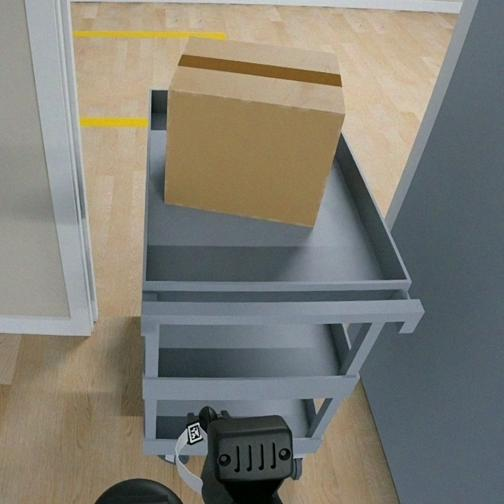

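>>> {"name": "move", "arguments": {"blocking": false, "cameras": [], "r2": {"base": {"strafe_m": -0.18}, "joints": {"wrist_pitch_rad": 0.0, "gripper_m": 0.141, "wrist_yaw_rad": 0.0}, "pace": "default"}}}

>>> {"name": "wait", "arguments": {"seconds": 4, "cameras": []}}

>>> {"name": "move", "arguments": {"blocking": false, "cameras": [], "r2": {"joints": {"lift_m": 0.675}, "pace": "default"}}}

>>> {"name": "wait", "arguments": {"seconds": 4, "cameras": ["r2_head_camera", "r2_wrist_camera"]}}

>>> {"name": "zoom_image", "arguments": {"camera": "r2_head_camera", "region": [110, 220, 380, 490]}}

Scene clock: 5300.77 s.
move: r2 moving
r1.base_odometry: x=-1.885 y=-1.082 heading=+1.500
r1.turned_by_wheels: +0.000
r1.turned_by_imu: +0.000
r1.base_tilt: forward=-1.5 right=+1.3
r1.lidar_m: 0.57 0.59 1.08 3.90 4.62 2.85 1.56 1.32 1.28 1.39 1.16 1.15
r1.base_status: not commanded
r1.joint_positions: lift_m=+0.660 arm_m=+0.200 wrist_yaw_rad=+0.804 wrist_pitch_rad=+0.002 wrist_roll_rad=+0.000 gripper_m=-0.029
r1.joint_status: not commanded
r1.measured_speeds: translate_m=+0.000 strafe_m=+0.000 rotate_rad=+0.000 lift_m=+0.000 arm_m=+0.000 wrist_yaw_rad=+0.000 wrist_pitch_rad=+0.000 wrist_roll_rad=+0.000
r1.motor_effort: lift_m=+23(23) arm_m=-4(5) wheel_0=+12(13) wheel_1=-2(2) wheel_2=+11(11)
r1.servo_current: wrist_yaw_rad=52(65) wrist_pitch_rad=46(46) wrist_roll_rad=65(65) gripper_m=78(78)
r1.contact_limits: translate_m 0.6
r1.hand_pose: x=+0.6341 y=+0.1470 z=+0.8372 quat_wxyz=(+0.920, +0.000, +0.001, +0.391) (m; r1's base frame)
r1.wrist_depth_mm: - 809 242 243 243 245 246 / - 891 243 244 244 245 246 / - - 244 244 245 246 247 / - - 244 245 245 247 247 / - - 244 246 247 247 248 / - - 245 182 247 248 248 / - 842 246 179 247 249 249
r2.base_odometry: x=-3.279 y=-1.071 heading=-2.883
r2.turned_by_wheels: +0.000
r2.turned_by_imu: +0.000
r2.base_tilt: forward=-0.7 right=+0.1
r2.lidar_m: 0.52 1.10 1.60 2.10 2.26 3.25 - 3.48 1.12 0.64 0.64 0.56
r2.base_status: strafe_m moving
r2.joint_positions: lift_m=+0.960 arm_m=+0.000 wrist_yaw_rad=-0.003 wrist_pitch_rad=+0.242 wrist_roll_rad=+0.000 gripper_m=+0.020
r2.joint_status: wrist_yaw_rad moving; wrist_pitch_rad moving; gripper_m moving
r2.measured_speeds: translate_m=+0.000 strafe_m=-0.140 rotate_rad=-0.001 lift_m=+0.000 arm_m=+0.000 wrist_yaw_rad=+0.000 wrist_pitch_rad=-1.713 wrist_roll_rad=+0.000
r2.motor_effort: lift_m=+21(21) arm_m=-7(8) wheel_0=+8(13) wheel_1=-10(12) wheel_2=-1(1)
r2.servo_current: wrist_yaw_rad=52(78) wrist_pitch_rad=150(182) wrist_roll_rad=33(59) gripper_m=91(98)
r2.hand_pose: x=+0.4509 y=-0.0881 z=+1.0689 quat_wxyz=(+0.993, +0.000, +0.121, -0.001) (m; r2's base frame)
r2.wrist_depth_mm: - - - - - - - / - - - - - - - / - - - 654 597 683 - / - - - 676 615 768 - / - - - 699 647 654 - / - - 187 208 187 - - / - 127 - 112 399 436 427
pictures: none
No camera images: "cameras" was empty.

Scene clock: 5302.57 s.
earlier move: r2 done
r1.base_odometry: x=-1.885 y=-1.082 heading=+1.500
r1.turned_by_wheels: +0.000
r1.turned_by_imu: +0.000
r1.base_tilt: forward=-1.6 right=+1.2
r1.lidar_m: 0.58 0.58 0.93 3.87 4.61 2.83 1.56 1.32 1.31 1.36 1.15 1.13
r1.base_status: not commanded
r1.joint_positions: lift_m=+0.660 arm_m=+0.200 wrist_yaw_rad=+0.804 wrist_pitch_rad=+0.002 wrist_roll_rad=+0.000 gripper_m=-0.029
r1.joint_status: not commanded
r1.measured_speeds: translate_m=+0.000 strafe_m=+0.000 rotate_rad=+0.000 lift_m=+0.000 arm_m=+0.000 wrist_yaw_rad=+0.000 wrist_pitch_rad=+0.000 wrist_roll_rad=+0.000
r1.motor_effort: lift_m=+23(23) arm_m=-5(5) wheel_0=+12(13) wheel_1=-2(2) wheel_2=+11(11)
r1.servo_current: wrist_yaw_rad=52(65) wrist_pitch_rad=39(59) wrist_roll_rad=46(65) gripper_m=72(78)
r1.contact_limits: translate_m 0.6
r1.hand_pose: x=+0.6341 y=+0.1470 z=+0.8372 quat_wxyz=(+0.920, +0.000, +0.001, +0.391) (m; r1's base frame)
r1.wrist_depth_mm: - 676 242 243 244 245 245 / - 683 244 244 244 246 246 / - 691 243 244 245 246 247 / - 683 244 245 246 247 248 / - 691 245 247 247 247 248 / - 691 245 182 247 248 248 / - 691 246 179 247 249 249
r2.base_odometry: x=-3.316 y=-0.932 heading=-2.883
r2.turned_by_wheels: +0.000
r2.turned_by_imu: +0.000
r2.base_tilt: forward=-0.7 right=+0.0
r2.lidar_m: 0.52 0.58 1.57 2.27 2.38 3.45 - 3.27 0.94 0.49 0.50 0.52
r2.base_status: done
r2.joint_positions: lift_m=+0.960 arm_m=+0.000 wrist_yaw_rad=-0.003 wrist_pitch_rad=+0.009 wrist_roll_rad=+0.000 gripper_m=+0.141
r2.joint_status: all done
r2.measured_speeds: translate_m=+0.000 strafe_m=+0.000 rotate_rad=+0.000 lift_m=+0.000 arm_m=+0.000 wrist_yaw_rad=+0.000 wrist_pitch_rad=+0.000 wrist_roll_rad=+0.000
r2.motor_effort: lift_m=+21(21) arm_m=-7(8) wheel_0=+3(13) wheel_1=-3(12) wheel_2=+0(1)
r2.servo_current: wrist_yaw_rad=46(78) wrist_pitch_rad=59(182) wrist_roll_rad=46(59) gripper_m=52(117)
r2.hand_pose: x=+0.4593 y=-0.0882 z=+1.1354 quat_wxyz=(+1.000, +0.000, +0.004, -0.001) (m; r2's base frame)
r2.wrist_depth_mm: - 854 - - - - - / - 878 - - - - - / - 878 - - - - - / - 866 - - - - - / - 866 - 627 778 - - / - 191 647 597 585 - - / - 891 741 112 732 - -
wait: 1.80 of 4 s (r2 has come to rest)
pictures: none
No camera images: "cameras" was empty.

Scene clock: 5303.07 s.
move: r2 moving
r1.base_odometry: x=-1.885 y=-1.082 heading=+1.500
r1.turned_by_wheels: +0.000
r1.turned_by_imu: +0.000
r1.base_tilt: forward=-1.6 right=+1.3
r1.lidar_m: 0.57 0.57 0.95 3.89 4.60 2.82 1.56 1.30 1.31 1.36 1.15 1.12
r1.base_status: not commanded
r1.joint_positions: lift_m=+0.660 arm_m=+0.200 wrist_yaw_rad=+0.804 wrist_pitch_rad=+0.002 wrist_roll_rad=+0.000 gripper_m=-0.029
r1.joint_status: not commanded
r1.measured_speeds: translate_m=+0.000 strafe_m=+0.000 rotate_rad=+0.000 lift_m=+0.000 arm_m=+0.000 wrist_yaw_rad=+0.000 wrist_pitch_rad=+0.000 wrist_roll_rad=+0.000
r1.motor_effort: lift_m=+23(23) arm_m=-5(5) wheel_0=+12(13) wheel_1=-2(2) wheel_2=+11(11)
r1.servo_current: wrist_yaw_rad=39(59) wrist_pitch_rad=46(46) wrist_roll_rad=39(52) gripper_m=72(78)
r1.contact_limits: translate_m 0.6
r1.hand_pose: x=+0.6341 y=+0.1470 z=+0.8372 quat_wxyz=(+0.920, +0.000, +0.001, +0.391) (m; r1's base frame)
r1.wrist_depth_mm: - 654 242 243 244 245 244 / - 683 243 244 245 245 246 / - 691 244 244 245 246 247 / - 683 244 245 246 246 247 / - 691 245 246 246 247 247 / - 691 245 182 247 249 248 / - 683 246 179 247 249 249
r2.base_odometry: x=-3.316 y=-0.932 heading=-2.883
r2.turned_by_wheels: +0.000
r2.turned_by_imu: +0.000
r2.base_tilt: forward=-0.7 right=+0.0
r2.lidar_m: 0.52 0.57 1.62 2.27 2.39 3.43 - 3.28 0.96 0.50 0.51 0.53
r2.base_status: not commanded
r2.joint_positions: lift_m=+0.922 arm_m=+0.000 wrist_yaw_rad=-0.003 wrist_pitch_rad=+0.009 wrist_roll_rad=+0.000 gripper_m=+0.141
r2.joint_status: lift_m moving
r2.measured_speeds: translate_m=+0.000 strafe_m=+0.000 rotate_rad=+0.000 lift_m=-0.146 arm_m=+0.000 wrist_yaw_rad=+0.000 wrist_pitch_rad=+0.000 wrist_roll_rad=+0.000
r2.motor_effort: lift_m=+9(19) arm_m=-7(8) wheel_0=+3(4) wheel_1=-2(2) wheel_2=+0(0)
r2.servo_current: wrist_yaw_rad=46(46) wrist_pitch_rad=52(59) wrist_roll_rad=65(65) gripper_m=52(59)
r2.hand_pose: x=+0.4593 y=-0.0882 z=+1.0980 quat_wxyz=(+1.000, +0.000, +0.004, -0.001) (m; r2's base frame)
r2.wrist_depth_mm: - 878 - - - - - / - 878 - - - - - / - 866 - - - - - / - 878 - - - - - / - 866 668 615 768 - - / - 191 634 603 574 - - / - 891 676 112 - - -
pictures: none
No camera images: "cameras" was empty.

Scene clock: 5304.80 s.
earlier move: r2 done
r1.base_odometry: x=-1.885 y=-1.082 heading=+1.500
r1.turned_by_wheels: +0.000
r1.turned_by_imu: +0.000
r1.base_tilt: forward=-1.6 right=+1.2
r1.lidar_m: 0.58 0.60 0.92 3.88 4.62 2.84 1.57 1.33 1.28 1.38 1.17 1.16
r1.base_status: not commanded
r1.joint_positions: lift_m=+0.660 arm_m=+0.200 wrist_yaw_rad=+0.804 wrist_pitch_rad=+0.002 wrist_roll_rad=+0.000 gripper_m=-0.029
r1.joint_status: not commanded
r1.measured_speeds: translate_m=+0.000 strafe_m=+0.000 rotate_rad=+0.000 lift_m=+0.000 arm_m=+0.000 wrist_yaw_rad=+0.000 wrist_pitch_rad=+0.000 wrist_roll_rad=+0.000
r1.motor_effort: lift_m=+23(23) arm_m=-4(5) wheel_0=+13(13) wheel_1=-2(2) wheel_2=+11(11)
r1.servo_current: wrist_yaw_rad=59(65) wrist_pitch_rad=46(52) wrist_roll_rad=52(65) gripper_m=65(78)
r1.contact_limits: translate_m 0.6
r1.hand_pose: x=+0.6341 y=+0.1470 z=+0.8372 quat_wxyz=(+0.920, +0.000, +0.001, +0.391) (m; r1's base frame)
r1.wrist_depth_mm: - 691 242 244 244 245 246 / - 683 243 244 245 245 246 / - 661 245 245 246 246 247 / - 654 245 245 245 246 247 / - 691 245 245 247 248 248 / - 699 245 182 247 248 248 / - 691 247 179 248 249 249
r2.base_odometry: x=-3.316 y=-0.932 heading=-2.883
r2.turned_by_wheels: +0.000
r2.turned_by_imu: +0.000
r2.base_tilt: forward=-0.7 right=+0.1
r2.lidar_m: 0.52 0.57 1.57 2.26 2.41 3.40 - 3.28 0.92 0.49 0.52 0.54
r2.base_status: not commanded
r2.joint_positions: lift_m=+0.675 arm_m=+0.000 wrist_yaw_rad=-0.003 wrist_pitch_rad=+0.009 wrist_roll_rad=+0.000 gripper_m=+0.141
r2.joint_status: all done
r2.measured_speeds: translate_m=+0.000 strafe_m=+0.000 rotate_rad=+0.000 lift_m=+0.000 arm_m=+0.000 wrist_yaw_rad=+0.000 wrist_pitch_rad=+0.000 wrist_roll_rad=+0.000
r2.motor_effort: lift_m=+14(19) arm_m=-7(8) wheel_0=+3(4) wheel_1=-2(3) wheel_2=+0(1)
r2.servo_current: wrist_yaw_rad=46(59) wrist_pitch_rad=52(59) wrist_roll_rad=52(65) gripper_m=46(59)
r2.hand_pose: x=+0.4593 y=-0.0882 z=+0.8511 quat_wxyz=(+1.000, +0.000, +0.004, -0.001) (m; r2's base frame)
r2.wrist_depth_mm: - - - - - - - / - 866 - 615 - - - / - 866 654 597 778 - - / - 866 654 603 580 - - / 343 338 329 322 314 303 300 / - 214 384 382 375 359 - / - 415 1808 112 - 1756 -
wait: 1.73 of 4 s (r2 has come to rest)
pictures: r2_head_camera, r2_wrist_camera
Images, in order (width x height): r2_head_camera 420x560, r2_wrist_camera 616x392.

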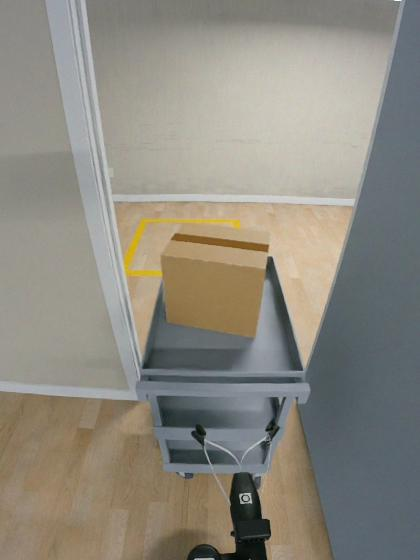

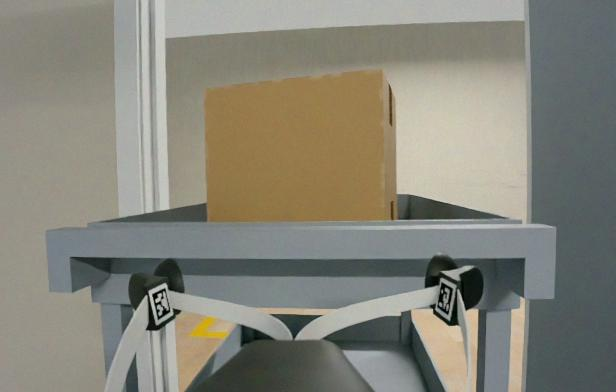

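Scaled by 1.867 from the camera's 420x560 image, which has a finer 1200x1600 frame.

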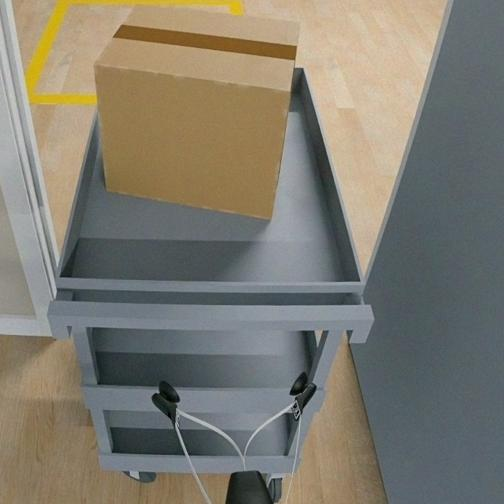

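>>> {"name": "move", "arguments": {"blocking": false, "cameras": [], "r2": {"base": {"translate_m": 0.10, "strafe_m": 0.015}, "joints": {"wrist_yaw_rad": -0.075}, "pace": "slow", "contact_limits": {"translate_m": 0.6}}}}

>>> {"name": "wait", "arguments": {"seconds": 4, "cameras": ["r2_head_camera", "r2_wrist_camera"]}}

>>> {"name": "zoom_image", "arguments": {"camera": "r2_head_camera", "region": [110, 220, 380, 490]}}

Scene clock: 5343.03 s.
move: r2 moving
r1.base_odometry: x=-1.885 y=-1.082 heading=+1.500
r1.turned_by_wheels: +0.000
r1.turned_by_imu: +0.000
r1.base_tilt: forward=-1.6 right=+1.3
r1.lidar_m: 0.56 0.58 0.92 3.89 4.61 2.86 1.58 1.33 1.33 1.36 1.17 1.16
r1.base_status: not commanded
r1.joint_positions: lift_m=+0.660 arm_m=+0.200 wrist_yaw_rad=+0.804 wrist_pitch_rad=+0.002 wrist_roll_rad=+0.000 gripper_m=-0.029
r1.joint_status: not commanded
r1.measured_speeds: translate_m=+0.000 strafe_m=+0.000 rotate_rad=+0.000 lift_m=+0.000 arm_m=+0.000 wrist_yaw_rad=+0.000 wrist_pitch_rad=+0.000 wrist_roll_rad=+0.000
r1.motor_effort: lift_m=+23(23) arm_m=-5(5) wheel_0=+12(13) wheel_1=-2(2) wheel_2=+11(11)
r1.servo_current: wrist_yaw_rad=46(59) wrist_pitch_rad=33(46) wrist_roll_rad=52(65) gripper_m=72(78)
r1.contact_limits: translate_m 0.6
r1.hand_pose: x=+0.6341 y=+0.1470 z=+0.8372 quat_wxyz=(+0.920, +0.000, +0.001, +0.391) (m; r1's base frame)
r1.wrist_depth_mm: - 683 243 243 245 245 246 / - 691 243 244 245 245 246 / - 661 243 244 245 246 247 / - 668 244 246 246 247 248 / - 691 245 246 247 247 248 / - 699 245 182 247 247 249 / - 691 246 179 248 248 249
r2.base_odometry: x=-3.327 y=-0.937 heading=-2.882
r2.turned_by_wheels: +0.000
r2.turned_by_imu: +0.001
r2.base_tilt: forward=-0.7 right=+0.1
r2.lidar_m: 0.51 0.59 1.56 2.25 2.41 3.45 - 3.27 0.94 0.52 0.52 0.53
r2.base_status: translate_m moving; strafe_m moving
r2.joint_positions: lift_m=+0.675 arm_m=+0.000 wrist_yaw_rad=-0.072 wrist_pitch_rad=+0.009 wrist_roll_rad=+0.000 gripper_m=+0.141
r2.joint_status: wrist_yaw_rad moving
r2.measured_speeds: translate_m=+0.049 strafe_m=+0.007 rotate_rad=+0.000 lift_m=+0.000 arm_m=+0.000 wrist_yaw_rad=+0.000 wrist_pitch_rad=+0.000 wrist_roll_rad=+0.000
r2.motor_effort: lift_m=+14(14) arm_m=-7(7) wheel_0=+6(9) wheel_1=+7(7) wheel_2=-10(10)
r2.servo_current: wrist_yaw_rad=52(59) wrist_pitch_rad=52(59) wrist_roll_rad=46(52) gripper_m=52(59)
r2.contact_limits: translate_m 0.6
r2.hand_pose: x=+0.4524 y=-0.1080 z=+0.8511 quat_wxyz=(+0.999, +0.000, +0.004, -0.036) (m; r2's base frame)
r2.wrist_depth_mm: - - - - - - - / - - 634 591 - - - / - - 621 585 - - - / - - 627 585 - - - / 325 338 330 320 312 307 - / 384 382 377 375 373 310 - / - 866 831 112 - 842 -
pictures: none
No camera images: "cameras" was empty.

Scene clock: 5344.87 s.
earlier move: r2 done
r1.base_odometry: x=-1.885 y=-1.082 heading=+1.500
r1.turned_by_wheels: +0.000
r1.turned_by_imu: +0.000
r1.base_tilt: forward=-1.6 right=+1.3
r1.lidar_m: 0.59 0.60 1.06 3.89 4.59 2.83 1.55 1.32 1.32 1.40 1.16 1.15
r1.base_status: not commanded
r1.joint_positions: lift_m=+0.660 arm_m=+0.200 wrist_yaw_rad=+0.804 wrist_pitch_rad=+0.002 wrist_roll_rad=+0.000 gripper_m=-0.029
r1.joint_status: not commanded
r1.measured_speeds: translate_m=+0.000 strafe_m=+0.000 rotate_rad=+0.000 lift_m=+0.000 arm_m=+0.000 wrist_yaw_rad=+0.000 wrist_pitch_rad=+0.000 wrist_roll_rad=+0.000
r1.motor_effort: lift_m=+23(23) arm_m=-4(5) wheel_0=+12(13) wheel_1=-2(2) wheel_2=+11(11)
r1.servo_current: wrist_yaw_rad=72(72) wrist_pitch_rad=46(52) wrist_roll_rad=52(65) gripper_m=72(78)
r1.contact_limits: translate_m 0.6
r1.hand_pose: x=+0.6341 y=+0.1470 z=+0.8372 quat_wxyz=(+0.920, +0.000, +0.001, +0.391) (m; r1's base frame)
r1.wrist_depth_mm: - - 243 243 244 245 246 / - - 243 244 245 246 245 / - - 243 244 245 246 247 / - - 244 245 247 246 248 / - - 245 246 247 246 248 / - - 245 182 246 247 248 / - 1921 245 179 248 248 249
r2.base_odometry: x=-3.408 y=-0.972 heading=-2.883
r2.turned_by_wheels: +0.000
r2.turned_by_imu: +0.000
r2.base_tilt: forward=-0.7 right=+0.0
r2.lidar_m: 0.45 0.46 1.43 2.22 2.39 3.41 - 3.35 0.94 0.50 0.53 0.47
r2.base_status: done
r2.joint_positions: lift_m=+0.675 arm_m=+0.000 wrist_yaw_rad=-0.076 wrist_pitch_rad=+0.008 wrist_roll_rad=+0.000 gripper_m=+0.141
r2.joint_status: all done
r2.measured_speeds: translate_m=+0.000 strafe_m=+0.000 rotate_rad=+0.000 lift_m=+0.000 arm_m=+0.000 wrist_yaw_rad=+0.000 wrist_pitch_rad=+0.000 wrist_roll_rad=+0.000
r2.motor_effort: lift_m=+14(14) arm_m=+4(7) wheel_0=+5(10) wheel_1=+4(9) wheel_2=-9(13)
r2.servo_current: wrist_yaw_rad=52(59) wrist_pitch_rad=52(59) wrist_roll_rad=39(59) gripper_m=52(59)
r2.contact_limits: translate_m 0.6
r2.hand_pose: x=+0.4518 y=-0.1091 z=+0.8512 quat_wxyz=(+0.999, +0.000, +0.004, -0.038) (m; r2's base frame)
r2.wrist_depth_mm: - - - - - - - / - - 554 508 - - - / - - 544 521 - - - / - - 554 517 - - - / 247 245 243 242 240 237 236 / 312 307 303 303 300 298 256 / 320 1708 904 112 - 1863 -
wait: 1.83 of 4 s (r2 has come to rest)
pictures: r2_head_camera, r2_wrist_camera
Images, in order (width x height): r2_head_camera 420x560, r2_wrist_camera 616x392.

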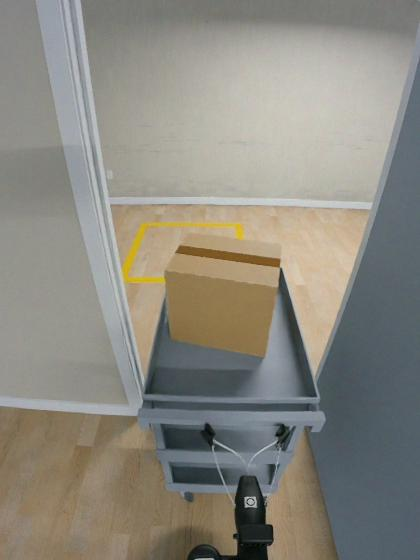

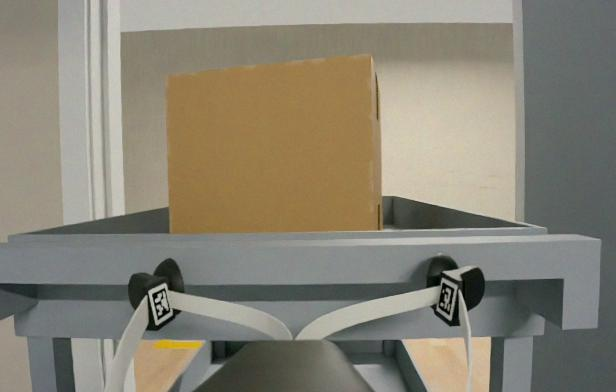

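Scaled by 1.867 from the camera's 420x560 image, which has a finer 1200x1600 frame.

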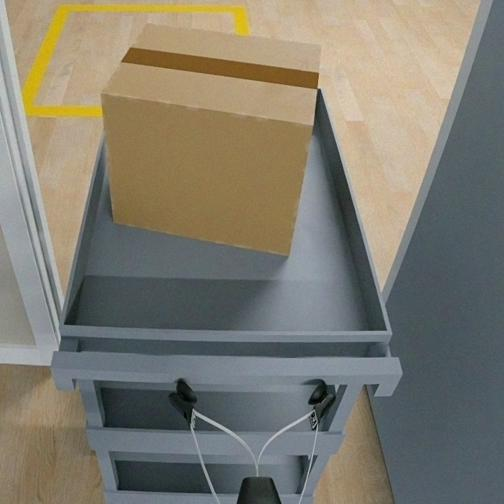

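>>> {"name": "move", "arguments": {"blocking": false, "cameras": [], "r2": {"base": {"translate_m": 0.25}, "pace": "slow", "contact_limits": {"translate_m": 0.6}}}}

>>> {"name": "wait", "arguments": {"seconds": 6, "cameras": ["r2_head_camera", "r2_wrist_camera"]}}

>>> {"name": "zoom_image", "arguments": {"camera": "r2_head_camera", "region": [80, 220, 380, 520]}}

Scene clock: 5357.97 s.
move: r2 moving
r1.base_odometry: x=-1.885 y=-1.082 heading=+1.500
r1.turned_by_wheels: +0.000
r1.turned_by_imu: +0.000
r1.base_tilt: forward=-1.6 right=+1.2
r1.lidar_m: 0.58 0.60 1.13 3.92 4.61 2.83 1.56 1.32 1.31 1.38 1.14 1.15
r1.base_status: not commanded
r1.joint_positions: lift_m=+0.660 arm_m=+0.200 wrist_yaw_rad=+0.804 wrist_pitch_rad=+0.002 wrist_roll_rad=+0.000 gripper_m=-0.029
r1.joint_status: not commanded
r1.measured_speeds: translate_m=+0.000 strafe_m=+0.000 rotate_rad=+0.000 lift_m=+0.000 arm_m=+0.000 wrist_yaw_rad=+0.000 wrist_pitch_rad=+0.000 wrist_roll_rad=+0.000
r1.motor_effort: lift_m=+23(23) arm_m=-4(5) wheel_0=+12(13) wheel_1=-2(2) wheel_2=+11(11)
r1.servo_current: wrist_yaw_rad=46(72) wrist_pitch_rad=46(46) wrist_roll_rad=33(52) gripper_m=78(78)
r1.contact_limits: translate_m 0.6
r1.hand_pose: x=+0.6341 y=+0.1470 z=+0.8372 quat_wxyz=(+0.920, +0.000, +0.001, +0.391) (m; r1's base frame)
r1.wrist_depth_mm: - - 243 243 245 245 245 / - - 243 244 244 245 246 / - - 243 245 246 246 247 / - - 244 245 246 247 247 / - - 244 246 246 247 247 / - - 245 182 247 248 248 / - 1921 246 179 247 248 248
r2.base_odometry: x=-3.420 y=-0.976 heading=-2.883
r2.turned_by_wheels: +0.000
r2.turned_by_imu: +0.001
r2.base_tilt: forward=-0.7 right=+0.0
r2.lidar_m: 0.47 0.48 1.40 2.24 2.39 3.43 - 3.28 0.92 0.50 0.54 0.49
r2.base_status: translate_m moving
r2.joint_positions: lift_m=+0.675 arm_m=+0.000 wrist_yaw_rad=-0.077 wrist_pitch_rad=+0.008 wrist_roll_rad=+0.000 gripper_m=+0.141
r2.joint_status: not commanded
r2.measured_speeds: translate_m=+0.048 strafe_m=+0.000 rotate_rad=+0.001 lift_m=+0.000 arm_m=+0.000 wrist_yaw_rad=+0.000 wrist_pitch_rad=+0.000 wrist_roll_rad=+0.000
r2.motor_effort: lift_m=+14(14) arm_m=+4(4) wheel_0=+8(9) wheel_1=+6(7) wheel_2=-14(16)
r2.servo_current: wrist_yaw_rad=59(59) wrist_pitch_rad=46(52) wrist_roll_rad=52(52) gripper_m=46(59)
r2.contact_limits: translate_m 0.6
r2.hand_pose: x=+0.4517 y=-0.1094 z=+0.8512 quat_wxyz=(+0.999, +0.000, +0.004, -0.039) (m; r2's base frame)
r2.wrist_depth_mm: - - - - - - - / - - 549 508 - - - / - - 554 517 - - - / - 854 544 521 - - - / 247 246 243 242 239 237 236 / 312 307 304 301 301 290 255 / 320 768 904 112 - 1708 -
pictures: none
No camera images: "cameras" was empty.

Scene clock: 5361.23 s.
earlier move: r2 done
r1.base_odometry: x=-1.885 y=-1.082 heading=+1.500
r1.turned_by_wheels: +0.000
r1.turned_by_imu: +0.000
r1.base_tilt: forward=-1.6 right=+1.2
r1.lidar_m: 0.58 0.61 3.40 3.88 4.61 2.87 1.57 1.29 1.31 1.40 1.16 1.17
r1.base_status: not commanded
r1.joint_positions: lift_m=+0.660 arm_m=+0.200 wrist_yaw_rad=+0.804 wrist_pitch_rad=+0.002 wrist_roll_rad=+0.000 gripper_m=-0.029
r1.joint_status: not commanded
r1.measured_speeds: translate_m=+0.000 strafe_m=+0.000 rotate_rad=+0.000 lift_m=+0.000 arm_m=+0.000 wrist_yaw_rad=+0.000 wrist_pitch_rad=+0.000 wrist_roll_rad=+0.000
r1.motor_effort: lift_m=+23(23) arm_m=-5(5) wheel_0=+12(13) wheel_1=-2(2) wheel_2=+11(11)
r1.servo_current: wrist_yaw_rad=59(72) wrist_pitch_rad=46(52) wrist_roll_rad=52(65) gripper_m=72(85)
r1.contact_limits: translate_m 0.6
r1.hand_pose: x=+0.6341 y=+0.1470 z=+0.8372 quat_wxyz=(+0.920, +0.000, +0.001, +0.391) (m; r1's base frame)
r1.wrist_depth_mm: - - 242 243 244 245 246 / - - 243 244 245 246 246 / - - 244 245 245 246 247 / - - 244 245 246 247 247 / - - 245 246 246 247 248 / - - 244 182 246 248 249 / - 1921 246 179 248 248 249
r2.base_odometry: x=-3.649 y=-1.036 heading=-2.882
r2.turned_by_wheels: +0.000
r2.turned_by_imu: +0.000
r2.base_tilt: forward=-0.6 right=+0.0
r2.lidar_m: 0.46 0.74 1.09 2.23 2.37 3.39 - 3.34 0.54 0.49 0.52 0.49
r2.base_status: done
r2.joint_positions: lift_m=+0.675 arm_m=+0.000 wrist_yaw_rad=-0.077 wrist_pitch_rad=+0.008 wrist_roll_rad=+0.000 gripper_m=+0.141
r2.joint_status: not commanded
r2.measured_speeds: translate_m=+0.000 strafe_m=+0.000 rotate_rad=+0.000 lift_m=+0.000 arm_m=+0.000 wrist_yaw_rad=+0.000 wrist_pitch_rad=+0.000 wrist_roll_rad=+0.000
r2.motor_effort: lift_m=+14(14) arm_m=+4(5) wheel_0=+5(11) wheel_1=+5(8) wheel_2=-7(16)
r2.servo_current: wrist_yaw_rad=46(59) wrist_pitch_rad=46(59) wrist_roll_rad=39(65) gripper_m=52(59)
r2.contact_limits: translate_m 0.6
r2.hand_pose: x=+0.4516 y=-0.1094 z=+0.8512 quat_wxyz=(+0.999, +0.000, +0.004, -0.039) (m; r2's base frame)
r2.wrist_depth_mm: - - - - - - - / - - - 544 504 - - / - - 603 544 504 - - / 615 - 603 544 512 - - / 293 278 270 258 247 236 230 / 332 347 327 315 301 287 283 / 535 373 1983 112 - 1808 294
wait: 3.27 of 6 s (r2 has come to rest)
pictures: r2_head_camera, r2_wrist_camera
Images, in order (width x height): r2_head_camera 420x560, r2_wrist_camera 616x392.

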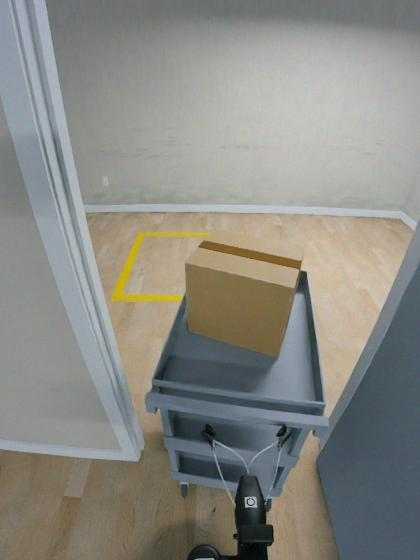

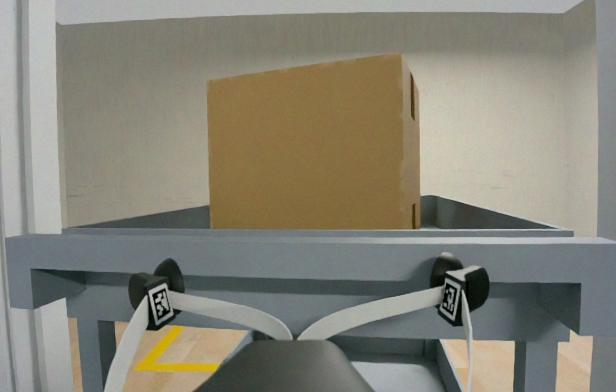

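Scaled by 1.680 from the camera's 420x560 image, which has a finer 1200x1600 frame.

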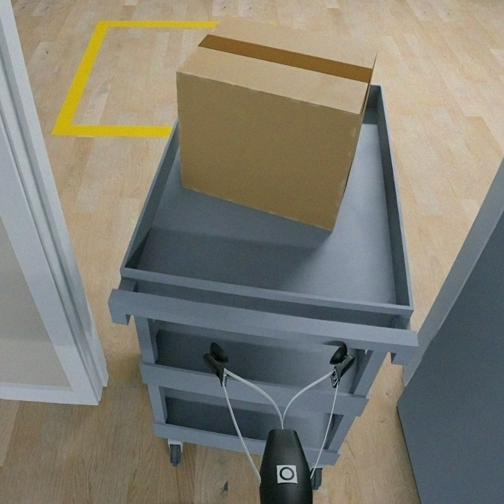

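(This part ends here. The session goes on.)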